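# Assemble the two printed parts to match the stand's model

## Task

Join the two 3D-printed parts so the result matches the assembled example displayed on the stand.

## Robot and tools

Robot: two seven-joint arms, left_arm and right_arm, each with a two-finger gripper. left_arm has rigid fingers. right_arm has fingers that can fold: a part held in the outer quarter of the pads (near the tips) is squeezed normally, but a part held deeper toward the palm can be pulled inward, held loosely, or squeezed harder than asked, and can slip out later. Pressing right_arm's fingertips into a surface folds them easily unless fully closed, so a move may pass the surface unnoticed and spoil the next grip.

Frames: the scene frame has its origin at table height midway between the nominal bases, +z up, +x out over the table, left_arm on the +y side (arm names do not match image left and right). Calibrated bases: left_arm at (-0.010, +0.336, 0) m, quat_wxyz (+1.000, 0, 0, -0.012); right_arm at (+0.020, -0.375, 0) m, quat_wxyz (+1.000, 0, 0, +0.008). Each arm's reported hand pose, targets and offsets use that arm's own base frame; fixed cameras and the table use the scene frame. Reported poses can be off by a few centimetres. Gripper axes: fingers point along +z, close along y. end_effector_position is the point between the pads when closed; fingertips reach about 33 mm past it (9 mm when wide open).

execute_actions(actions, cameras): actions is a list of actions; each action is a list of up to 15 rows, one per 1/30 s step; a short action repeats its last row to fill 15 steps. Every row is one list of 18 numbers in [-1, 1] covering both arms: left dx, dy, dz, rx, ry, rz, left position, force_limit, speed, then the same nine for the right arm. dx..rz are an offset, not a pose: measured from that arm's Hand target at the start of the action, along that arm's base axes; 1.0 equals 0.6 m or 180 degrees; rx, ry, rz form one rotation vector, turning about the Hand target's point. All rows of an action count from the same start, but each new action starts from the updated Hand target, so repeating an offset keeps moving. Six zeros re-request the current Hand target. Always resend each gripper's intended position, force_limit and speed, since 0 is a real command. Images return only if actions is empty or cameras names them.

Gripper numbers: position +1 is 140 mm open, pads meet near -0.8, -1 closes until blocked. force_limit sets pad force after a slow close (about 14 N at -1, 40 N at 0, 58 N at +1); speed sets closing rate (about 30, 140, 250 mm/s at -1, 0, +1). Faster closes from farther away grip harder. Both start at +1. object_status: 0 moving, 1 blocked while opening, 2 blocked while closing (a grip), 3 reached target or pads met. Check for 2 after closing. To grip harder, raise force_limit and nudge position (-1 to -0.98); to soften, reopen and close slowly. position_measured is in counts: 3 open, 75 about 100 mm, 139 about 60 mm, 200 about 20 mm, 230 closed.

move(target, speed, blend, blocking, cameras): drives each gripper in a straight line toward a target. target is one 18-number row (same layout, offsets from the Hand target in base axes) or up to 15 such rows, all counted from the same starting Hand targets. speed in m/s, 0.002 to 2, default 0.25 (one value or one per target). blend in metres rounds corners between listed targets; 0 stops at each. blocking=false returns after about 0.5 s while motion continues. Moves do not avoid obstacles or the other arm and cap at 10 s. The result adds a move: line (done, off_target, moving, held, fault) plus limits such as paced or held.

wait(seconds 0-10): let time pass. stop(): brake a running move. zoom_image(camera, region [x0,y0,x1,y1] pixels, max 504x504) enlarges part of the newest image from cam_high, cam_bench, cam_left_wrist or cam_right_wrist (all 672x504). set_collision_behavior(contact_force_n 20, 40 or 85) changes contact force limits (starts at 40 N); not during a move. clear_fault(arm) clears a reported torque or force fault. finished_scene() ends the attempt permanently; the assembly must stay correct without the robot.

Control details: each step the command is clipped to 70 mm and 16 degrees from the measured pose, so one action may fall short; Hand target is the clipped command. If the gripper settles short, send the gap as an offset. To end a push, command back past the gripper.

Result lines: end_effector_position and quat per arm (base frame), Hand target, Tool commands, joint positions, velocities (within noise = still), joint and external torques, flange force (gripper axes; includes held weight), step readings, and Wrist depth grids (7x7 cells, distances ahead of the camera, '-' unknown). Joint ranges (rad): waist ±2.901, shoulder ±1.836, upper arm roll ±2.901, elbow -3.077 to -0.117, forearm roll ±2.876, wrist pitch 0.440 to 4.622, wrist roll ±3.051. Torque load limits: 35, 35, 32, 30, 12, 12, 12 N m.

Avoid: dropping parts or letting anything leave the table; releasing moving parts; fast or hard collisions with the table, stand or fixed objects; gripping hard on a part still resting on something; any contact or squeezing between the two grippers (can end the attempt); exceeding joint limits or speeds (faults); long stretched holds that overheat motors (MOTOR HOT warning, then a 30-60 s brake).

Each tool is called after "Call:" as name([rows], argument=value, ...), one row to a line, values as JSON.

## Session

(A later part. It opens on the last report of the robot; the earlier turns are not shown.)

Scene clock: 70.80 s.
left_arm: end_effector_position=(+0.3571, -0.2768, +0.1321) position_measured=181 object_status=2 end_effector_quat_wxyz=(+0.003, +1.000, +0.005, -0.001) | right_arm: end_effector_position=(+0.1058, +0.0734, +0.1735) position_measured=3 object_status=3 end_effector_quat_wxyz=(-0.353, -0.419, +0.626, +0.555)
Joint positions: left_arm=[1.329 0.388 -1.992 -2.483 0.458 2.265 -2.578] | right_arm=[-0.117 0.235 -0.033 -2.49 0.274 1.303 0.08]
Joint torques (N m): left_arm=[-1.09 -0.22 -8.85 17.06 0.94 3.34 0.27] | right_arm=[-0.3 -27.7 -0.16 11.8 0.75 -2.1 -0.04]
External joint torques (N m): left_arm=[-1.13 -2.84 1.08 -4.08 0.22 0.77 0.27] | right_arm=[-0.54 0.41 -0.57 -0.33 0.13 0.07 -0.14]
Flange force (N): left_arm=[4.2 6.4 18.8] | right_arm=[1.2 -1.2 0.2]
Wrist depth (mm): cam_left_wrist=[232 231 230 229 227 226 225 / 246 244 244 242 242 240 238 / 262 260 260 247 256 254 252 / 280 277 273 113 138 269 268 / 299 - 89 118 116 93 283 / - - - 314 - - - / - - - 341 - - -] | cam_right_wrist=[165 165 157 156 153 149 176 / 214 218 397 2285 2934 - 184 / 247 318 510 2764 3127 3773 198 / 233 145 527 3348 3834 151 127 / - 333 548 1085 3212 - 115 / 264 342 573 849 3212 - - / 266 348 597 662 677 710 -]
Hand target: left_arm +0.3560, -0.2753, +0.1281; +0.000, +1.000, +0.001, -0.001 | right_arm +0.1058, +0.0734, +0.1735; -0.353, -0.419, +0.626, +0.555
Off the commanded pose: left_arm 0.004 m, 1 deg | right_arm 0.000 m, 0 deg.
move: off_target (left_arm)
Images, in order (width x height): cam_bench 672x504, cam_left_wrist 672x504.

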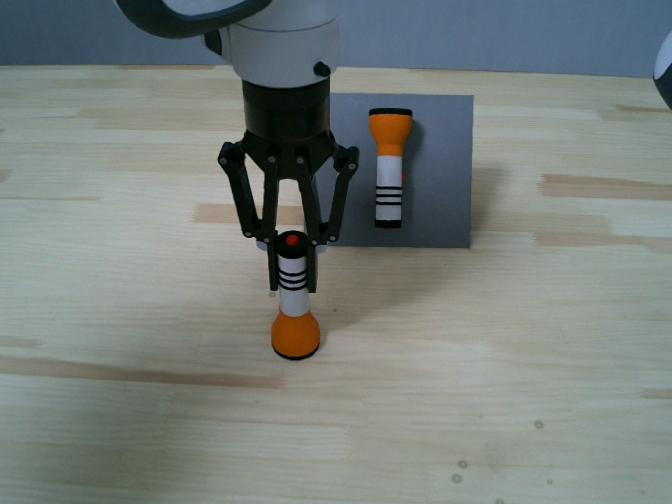

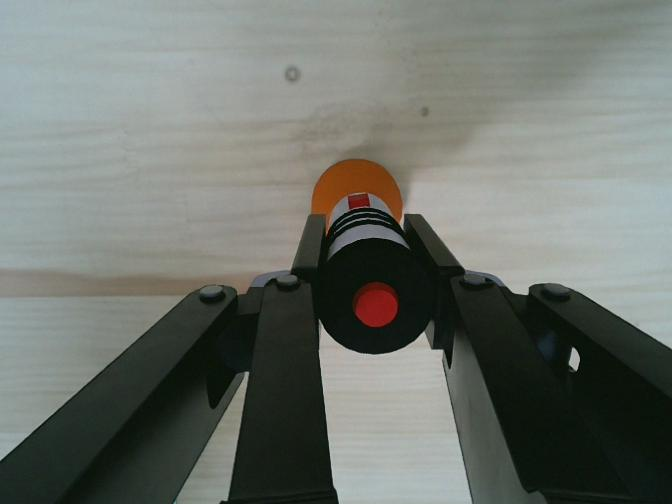

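Call:
move(target=[0,0,0.045,0,0,0,-1,0,-1,0,0,0,0,0,0,1,1,1], speed=0.08, cameras=["cam_left_wrist","cam_bench"])

Call:
zoom_image(camera="cam_bench", region=[250, 260, 340, 360])

Call:
zoom_image(camera="cam_left_wrist", region=[300, 140, 420, 260])

Scene clock: 76.87 s.
left_arm: end_effector_position=(+0.3563, -0.2759, +0.1547) position_measured=181 object_status=2 end_effector_quat_wxyz=(+0.001, +1.000, +0.000, +0.000) | right_arm: end_effector_position=(+0.1058, +0.0734, +0.1735) position_measured=3 object_status=3 end_effector_quat_wxyz=(-0.353, -0.419, +0.626, +0.555)
Joint positions: left_arm=[1.382 0.428 -2.066 -2.46 0.465 2.194 -2.58] | right_arm=[-0.117 0.235 -0.033 -2.49 0.274 1.303 0.08]
Joint velocities: left_arm=[0.001 0 -0.001 0.001 0 -0.004 0.001] | right_arm=[within noise]
Joint torques (N m): left_arm=[0.62 3.55 -12.42 21.91 0.67 2.41 -0.02] | right_arm=[-0.35 -27.67 -0.14 11.86 0.72 -2.1 -0.02]
External joint torques (N m): left_arm=[0.38 0.12 -1.97 0.22 -0.1 -0.16 -0.02] | right_arm=[-0.59 0.32 -0.55 -0.12 0.11 0.09 -0.12]
Flange force (N): left_arm=[-6.7 -3.6 -5.9] | right_arm=[1.1 -1.1 -0.3]
Wrist depth (mm): cam_left_wrist=[254 252 251 249 247 245 244 / 267 267 264 262 260 259 258 / 284 283 281 274 277 274 272 / 304 302 298 114 138 294 291 / 322 - 90 118 116 93 308 / - - - 341 - - - / - - - 370 - - -] | cam_right_wrist=[166 165 158 156 153 149 176 / 214 218 397 2476 3127 2899 184 / 247 316 508 2830 3127 - 198 / 233 145 527 3714 4322 150 127 / - 332 545 3348 - - 115 / 264 342 571 871 - - - / 267 349 599 660 673 2476 -]
Hand target: left_arm +0.3560, -0.2753, +0.1551; +0.000, +1.000, +0.001, -0.001 | right_arm +0.1058, +0.0734, +0.1735; -0.353, -0.419, +0.626, +0.555
Off the commanded pose: left_arm 0.001 m, 0 deg | right_arm 0.000 m, 0 deg.
move: done
Images, in order (width x height): cam_bench 672x504, cam_left_wrist 672x504.

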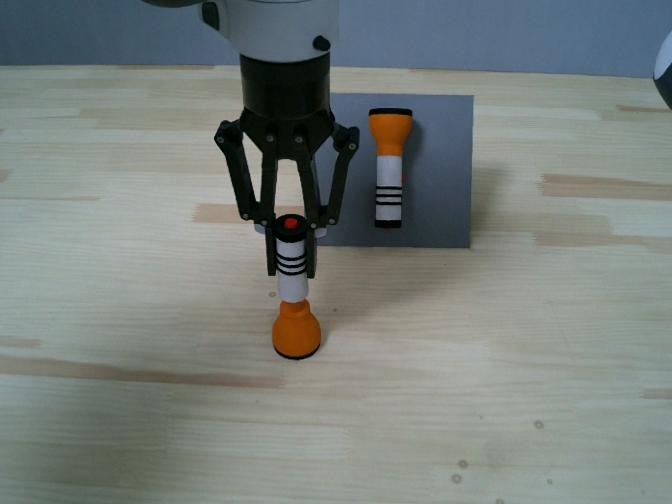

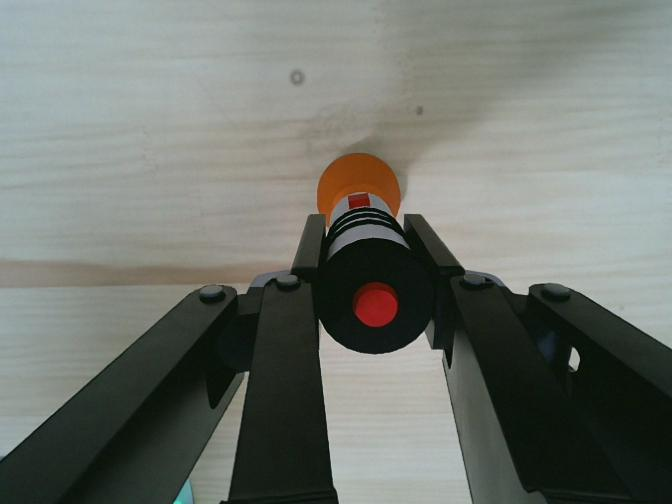

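Scaled by 5.040 from the camera's 672x504 image, which has a finer 960x720 frame.

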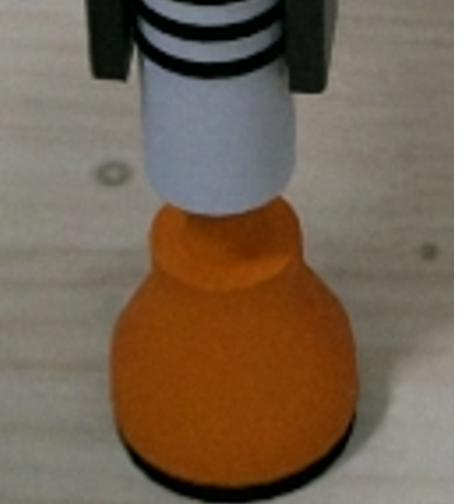

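Scaled by 4.200 from the camera's 672x504 image, which has a finer 960x720 frame.

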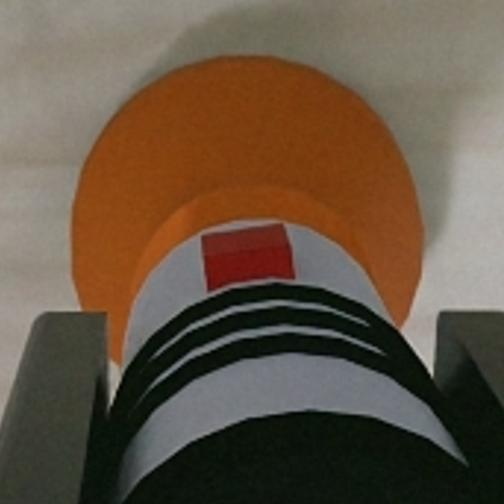

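Call:
move(target=[0.0008,-0.001,-0.04,0,0,0,-1,0,-1,0,0,0,0,0,0,1,1,1], speed=0.05, cameras=["cam_bench"])

Call:
zoom_image(camera="cam_bench", region=[250, 260, 340, 360])

Scene clock: 85.63 s.
left_arm: end_effector_position=(+0.3569, -0.2750, +0.1323) position_measured=181 object_status=2 end_effector_quat_wxyz=(-0.001, +1.000, +0.003, -0.001) | right_arm: end_effector_position=(+0.1058, +0.0734, +0.1735) position_measured=3 object_status=3 end_effector_quat_wxyz=(-0.353, -0.419, +0.626, +0.555)
Joint positions: left_arm=[1.332 0.387 -1.996 -2.482 0.462 2.258 -2.578] | right_arm=[-0.117 0.235 -0.033 -2.49 0.274 1.303 0.08]
Joint torques (N m): left_arm=[-1.04 1.7 -9.55 19.04 0.53 3.13 0.29] | right_arm=[-0.3 -27.7 -0.25 11.81 0.74 -2.1 -0.05]
External joint torques (N m): left_arm=[-1.12 -1.05 0.33 -2.19 -0.2 0.56 0.29] | right_arm=[-0.55 0.25 -0.67 -0.22 0.13 0.07 -0.14]
Flange force (N): left_arm=[2.6 4.6 10.2] | right_arm=[1.3 -0.8 0.1]
Wrist depth (mm): cam_left_wrist=[233 232 229 228 227 227 224 / 249 246 245 243 241 238 237 / 262 261 261 239 254 254 252 / 282 279 273 114 137 270 267 / 300 - 89 118 116 93 282 / - - - 315 - - - / - - - 339 - - -] | cam_right_wrist=[166 165 157 156 153 149 175 / 214 218 397 2308 3127 2556 184 / 248 317 510 2529 3256 - 198 / 233 145 527 2732 3714 150 127 / - 334 548 995 - - 115 / 264 341 570 947 2529 3256 - / 267 347 600 662 673 660 -]
Hand target: left_arm +0.3565, -0.2759, +0.1311; +0.000, +1.000, +0.001, -0.001 | right_arm +0.1058, +0.0734, +0.1735; -0.353, -0.419, +0.626, +0.555
Off the commanded pose: left_arm 0.002 m, 0 deg | right_arm 0.000 m, 0 deg.
move: done
Images, in order (width x height): cam_bench 672x504.

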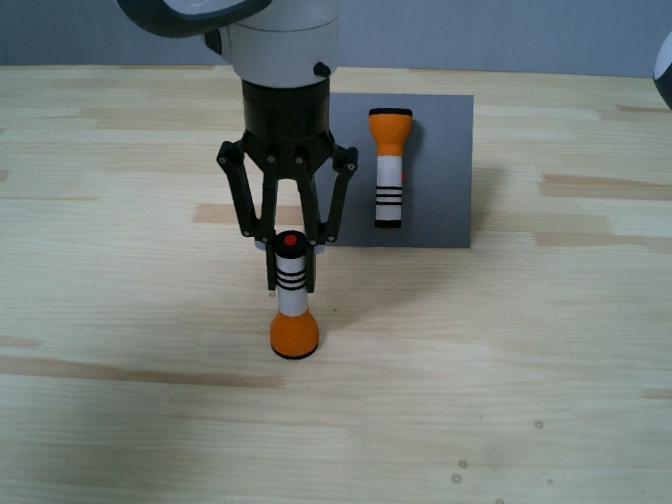

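Scaled by 5.040 from the camera's 672x504 image, which has a finer 960x720 frame.

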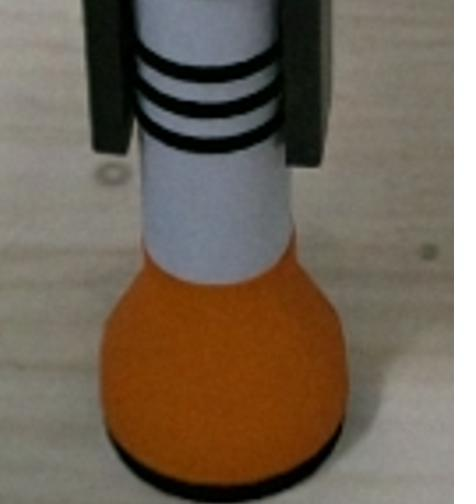

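Call:
set_collision_behavior(contact_force_n=85)

Call:
move(target=[0,0,-0.0085,0,0,0,-1,0,-1,0,0,0,0,0,0,1,1,1], speed=0.02, cameras=["cam_bench"])

Call:
zoom_image(camera="cam_bench", region=[250, 260, 340, 360])

Set on each arm: contact force limit 85 N; load limits (N m) waist: 85, shoulder: 85, upper arm roll: 85, elbow: 85, forearm roll: 11, wrist pitch: 11, wrist roll: 11.

Scene clock: 88.83 s.
left_arm: end_effector_position=(+0.3594, -0.2771, +0.1318) position_measured=181 object_status=2 end_effector_quat_wxyz=(+0.003, +1.000, +0.005, +0.000) | right_arm: end_effector_position=(+0.1058, +0.0734, +0.1735) position_measured=3 object_status=3 end_effector_quat_wxyz=(-0.353, -0.419, +0.626, +0.555)
Joint positions: left_arm=[1.318 0.387 -1.979 -2.478 0.462 2.266 -2.578] | right_arm=[-0.117 0.235 -0.033 -2.49 0.274 1.303 0.08]
Joint torques (N m): left_arm=[-2.05 -1.14 -7.72 14.21 0.53 4.03 0.28] | right_arm=[-0.28 -27.65 -0.14 11.83 0.76 -2.09 -0.05]
External joint torques (N m): left_arm=[-2.22 -3.51 2.12 -6.89 -0.19 1.47 0.28] | right_arm=[-0.47 0.4 -0.5 -0.27 0.15 0.08 -0.14]
Flange force (N): left_arm=[6.7 10.8 31.5] | right_arm=[1.0 -1.2 0.1]
Wrist depth (mm): cam_left_wrist=[231 230 231 229 227 226 225 / 246 246 245 241 240 238 238 / 262 260 259 251 256 254 253 / 279 277 273 114 137 269 270 / 299 - 89 118 116 93 283 / - - - 313 - - - / - - - 342 - - -] | cam_right_wrist=[166 165 157 156 153 152 176 / 214 219 397 2401 2641 2934 184 / 247 317 509 2732 2450 - 198 / 233 146 531 846 - 151 127 / - 333 548 3348 - - 115 / 264 342 569 1106 3256 - - / 266 349 596 662 691 689 -]
Hand target: left_arm +0.3565, -0.2759, +0.1260; +0.000, +1.000, +0.001, -0.001 | right_arm +0.1058, +0.0734, +0.1735; -0.353, -0.419, +0.626, +0.555
Off the commanded pose: left_arm 0.007 m, 0 deg | right_arm 0.000 m, 0 deg.
move: off_target (left_arm)
Images, in order (width x height): cam_bench 672x504.

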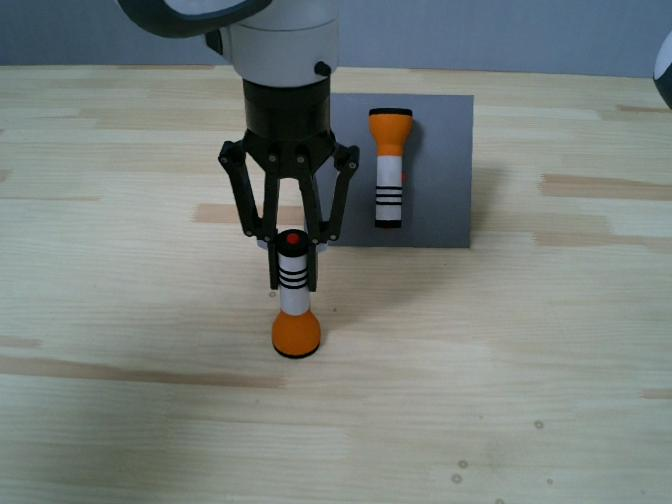

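Scaled by 5.040 from the camera's 672x504 image, which has a finer 960x720 frame.

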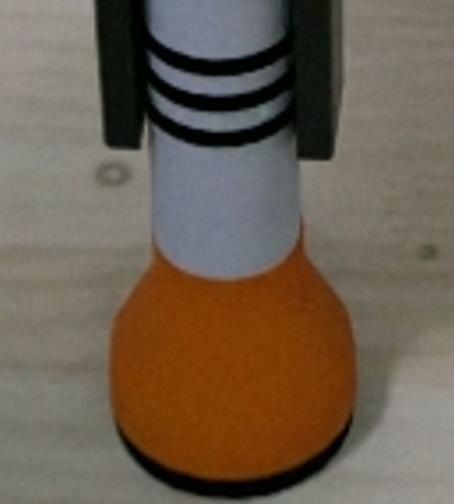

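Call:
move(target=[0.003,-0.001,0.0105,0,0,0,-1,0,-1,0,0,0,0,0,0,1,1,1], speed=0.03)

Call:
move(target=[0,0,0,0,0,0,0.3,0,-1,0,0,0,0,0,0,1,1,1], cameras=["cam_bench","cam_left_wrist"])

Call:
zoom_image(camera="cam_bench", region=[250, 220, 340, 360])

Scene clock: 95.13 s.
left_arm: end_effector_position=(+0.3585, -0.2775, +0.1322) position_measured=181 object_status=2 end_effector_quat_wxyz=(+0.002, +1.000, +0.003, +0.000) | right_arm: end_effector_position=(+0.1058, +0.0734, +0.1735) position_measured=3 object_status=3 end_effector_quat_wxyz=(-0.353, -0.419, +0.626, +0.555)
Joint positions: left_arm=[1.318 0.387 -1.982 -2.478 0.462 2.263 -2.578] | right_arm=[-0.117 0.235 -0.033 -2.49 0.274 1.303 0.08]
Joint velocities: left_arm=[0.002 0 -0.001 0 -0.001 -0.003 -0.001] | right_arm=[within noise]
Joint torques (N m): left_arm=[0.58 2.38 -10.99 21.32 0.61 2.27 0.28] | right_arm=[-0.33 -27.68 -0.23 11.84 0.75 -2.1 0]
External joint torques (N m): left_arm=[0.39 -0.09 -1.18 0.16 -0.12 -0.29 0.28] | right_arm=[-0.5 0.38 -0.58 -0.26 0.14 0.06 -0.1]
Flange force (N): left_arm=[-3.7 -2.8 -4.8] | right_arm=[1.1 -1.1 0.1]
Wrist depth (mm): cam_left_wrist=[233 231 231 229 228 225 224 / 247 247 243 242 242 239 237 / 262 260 260 250 256 255 252 / 280 276 273 114 138 272 268 / 300 - 89 118 116 93 281 / - - - 314 - - - / - - - 339 - - -] | cam_right_wrist=[166 165 158 156 153 148 175 / 214 218 399 2529 2641 2330 184 / 247 317 509 2732 - - 198 / 234 145 526 817 4322 142 127 / - 335 545 1020 - 3169 115 / 264 342 570 921 2732 - - / 267 349 597 662 670 644 -]
Hand target: left_arm +0.3583, -0.2765, +0.1323; +0.000, +1.000, +0.001, -0.001 | right_arm +0.1058, +0.0734, +0.1735; -0.353, -0.419, +0.626, +0.555
Off the commanded pose: left_arm 0.001 m, 0 deg | right_arm 0.000 m, 0 deg.
move: done

Scene clock: 97.27 s.
left_arm: end_effector_position=(+0.3583, -0.2773, +0.1321) position_measured=91 object_status=0 end_effector_quat_wxyz=(+0.001, +1.000, +0.003, -0.001) | right_arm: end_effector_position=(+0.1058, +0.0734, +0.1735) position_measured=3 object_status=3 end_effector_quat_wxyz=(-0.353, -0.419, +0.626, +0.555)
Joint positions: left_arm=[1.318 0.387 -1.982 -2.478 0.462 2.262 -2.578] | right_arm=[-0.117 0.235 -0.033 -2.49 0.274 1.303 0.08]
Joint torques (N m): left_arm=[0.58 2.45 -11.43 21.33 0.65 2.32 0.29] | right_arm=[-0.33 -27.63 -0.19 11.89 0.74 -2.1 -0.05]
External joint torques (N m): left_arm=[0.45 -0.03 -1.54 0.08 -0.08 -0.26 0.29] | right_arm=[-0.55 0.47 -0.59 -0.25 0.12 0.07 -0.15]
Flange force (N): left_arm=[-5.5 -4.0 -5.9] | right_arm=[1.2 -1.4 -0.2]
Wrist depth (mm): cam_left_wrist=[231 232 230 228 228 228 224 / 248 246 244 242 241 241 238 / 262 260 260 250 254 253 252 / 278 274 136 129 266 149 268 / - - 287 119 286 116 90 / - - 317 316 311 309 - / - - 344 340 338 - -] | cam_right_wrist=[166 165 157 156 153 157 184 / 215 219 397 2584 2934 2732 184 / 246 317 512 2764 3445 3212 198 / 234 145 525 3601 3657 150 127 / - 333 548 1066 - - 115 / 263 342 569 982 3087 - - / 267 347 599 657 679 685 -]
Hand target: left_arm +0.3583, -0.2765, +0.1323; +0.000, +1.000, +0.001, -0.001 | right_arm +0.1058, +0.0734, +0.1735; -0.353, -0.419, +0.626, +0.555
Off the commanded pose: left_arm 0.001 m, 0 deg | right_arm 0.000 m, 0 deg.
move: done
Images, in order (width x height): cam_bench 672x504, cam_left_wrist 672x504.

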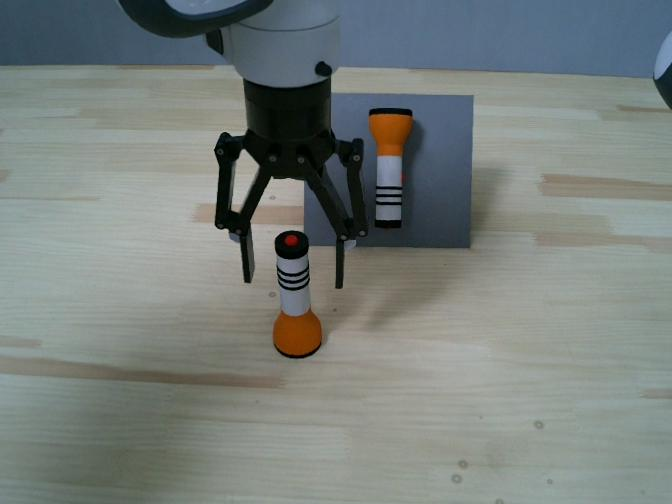

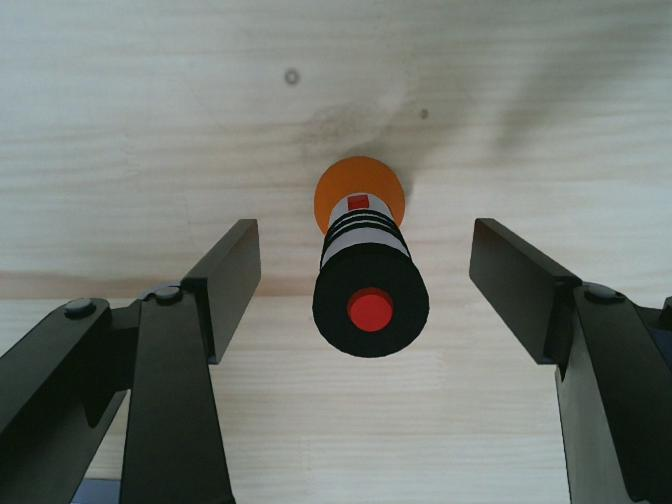

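Scaled by 3.600 from the camera's 672x504 image, which has a finer 960x720 frame.

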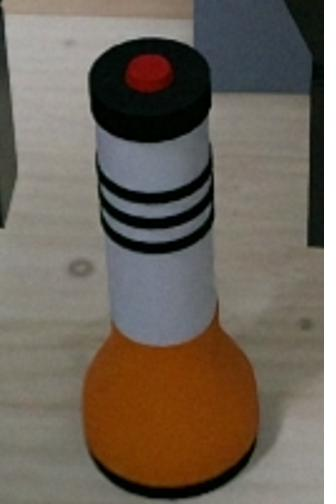

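Call:
zoom_image(camera="cam_bench", region=[270, 290, 325, 360])

Call:
zoom_image(camera="cam_left_wrist", region=[300, 140, 420, 260])

Call:
zoom_image(camera="cam_bench", region=[350, 95, 430, 240])

Scaled by 7.200 from the camera's 672x504 image, which has a finer 960x720 frame.

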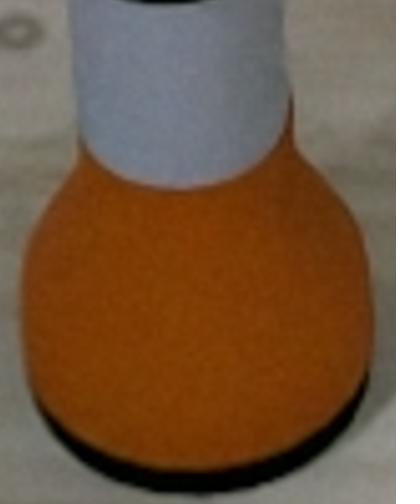

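Scaled by 4.200 from the camera's 672x504 image, which has a finer 960x720 frame.

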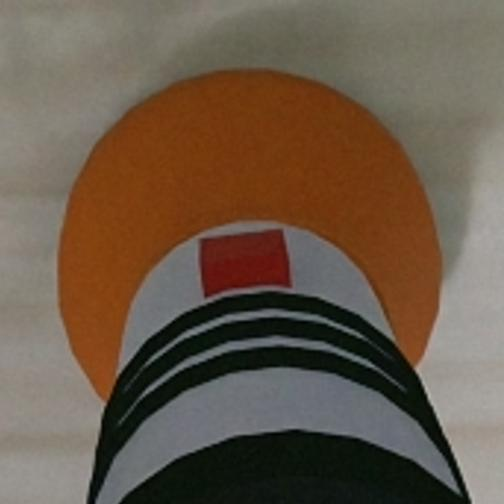

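Scaled by 3.476 from the camera's 672x504 image, which has a finer 960x720 frame.

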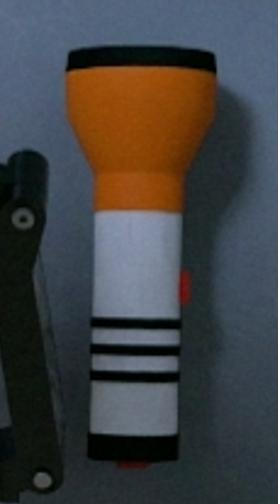

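Call:
move([
  [0,0,0,0,0,0,0.6,1,-0.5,0,0,0,0,0,0,1,1,1],
  [0,0,0.25,0,0,0,0.6,1,-0.5,0,0,0,0,0,0,1,1,1],
], speed=0.15, cameras=["all"])

Call:
zoom_image(camera="cam_left_wrist", region=[290, 120, 450, 280])

Call:
zoom_image(camera="cam_bench", region=[250, 220, 340, 360])

Scene clock: 108.70 s.
left_arm: end_effector_position=(+0.3595, -0.2768, +0.2815) position_measured=53 object_status=3 end_effector_quat_wxyz=(-0.001, +1.000, +0.001, +0.002) | right_arm: end_effector_position=(+0.1058, +0.0734, +0.1735) position_measured=3 object_status=3 end_effector_quat_wxyz=(-0.353, -0.419, +0.626, +0.555)
Joint positions: left_arm=[1.454 0.545 -2.268 -2.239 0.429 1.843 -2.587] | right_arm=[-0.117 0.235 -0.033 -2.49 0.274 1.303 0.08]
Joint velocities: left_arm=[0.001 0.001 0 0 0 -0.005 0.001] | right_arm=[within noise]
Joint torques (N m): left_arm=[0.3 4.48 -13.96 23.63 0.55 2.27 0.2] | right_arm=[-0.24 -27.71 -0.23 11.85 0.74 -2.1 -0.06]
External joint torques (N m): left_arm=[0.12 0.95 -1.38 0.59 -0.37 -0.3 0.2] | right_arm=[-0.41 0.27 -0.59 -0.18 0.13 0.07 -0.15]
Flange force (N): left_arm=[-3.9 -2.7 -4.0] | right_arm=[1.0 -0.9 0.0]
Wrist depth (mm): cam_left_wrist=[364 365 362 362 358 359 354 / 386 385 383 380 377 375 370 / 414 408 405 394 401 395 396 / 441 426 422 434 430 150 415 / - 101 462 458 457 139 98 / - 496 493 497 494 490 - / - - 528 530 531 521 -] | cam_right_wrist=[166 165 157 156 153 152 183 / 214 219 400 2476 176 3348 184 / 247 317 507 2671 - - 198 / 234 146 528 2971 - 142 127 / - 335 550 955 - - 115 / 264 341 569 966 2899 - - / 266 347 594 658 664 675 -]
Hand target: left_arm +0.3583, -0.2765, +0.2823; +0.000, +1.000, +0.001, -0.001 | right_arm +0.1058, +0.0734, +0.1735; -0.353, -0.419, +0.626, +0.555
Off the commanded pose: left_arm 0.001 m, 0 deg | right_arm 0.000 m, 0 deg.
move: done

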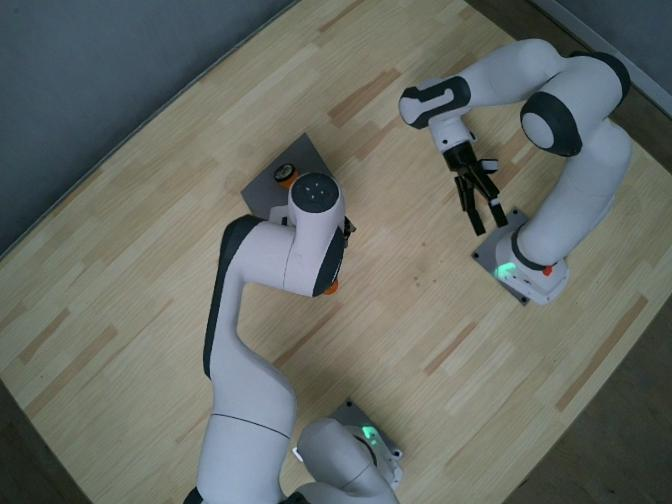

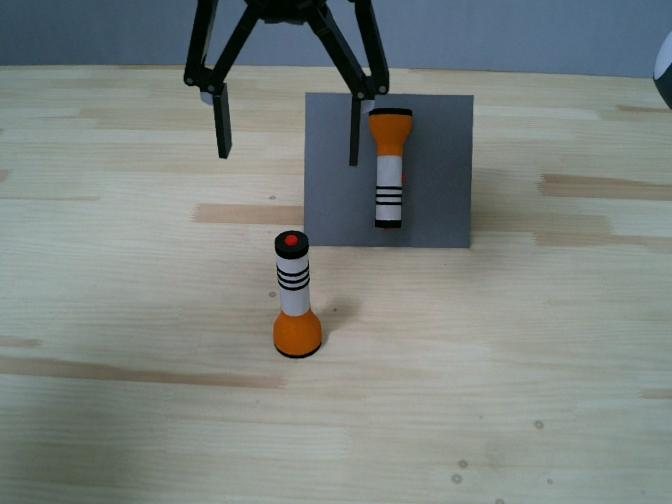

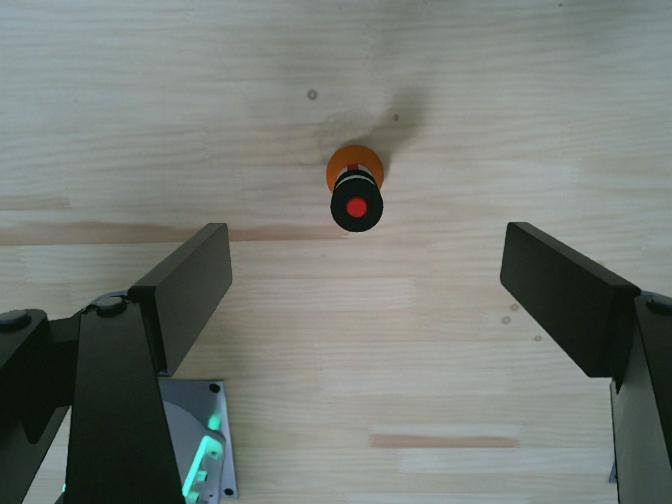

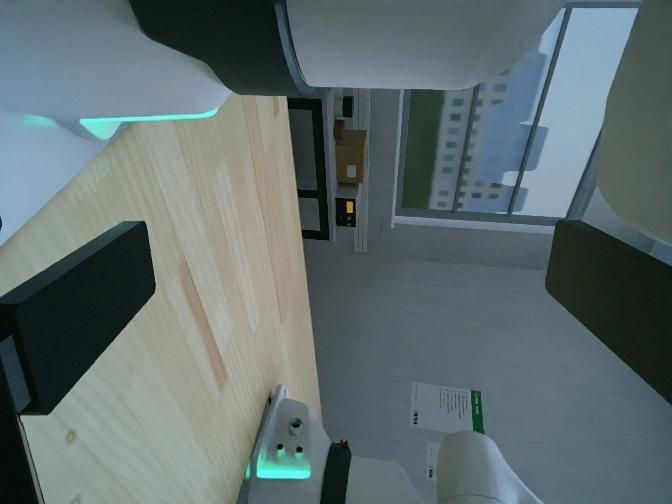

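Scaled by 3.150 from the camera's 672x504 image, which has a finer 960x720 frame.

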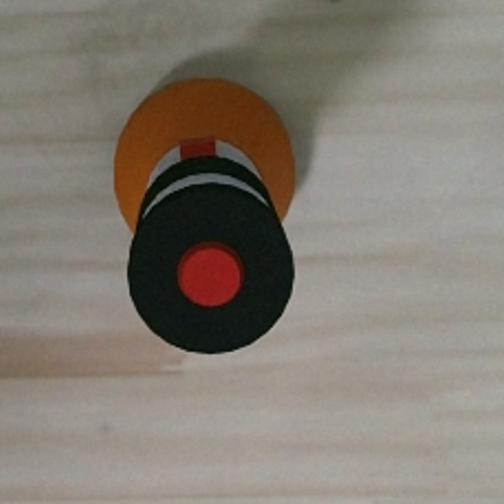

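Scaled by 3.600 from the camera's 672x504 image, which has a finer 960x720 frame.

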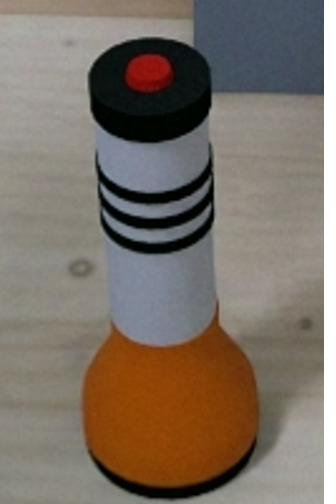

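Call:
finished_scene()

The scene is finished: the task was done.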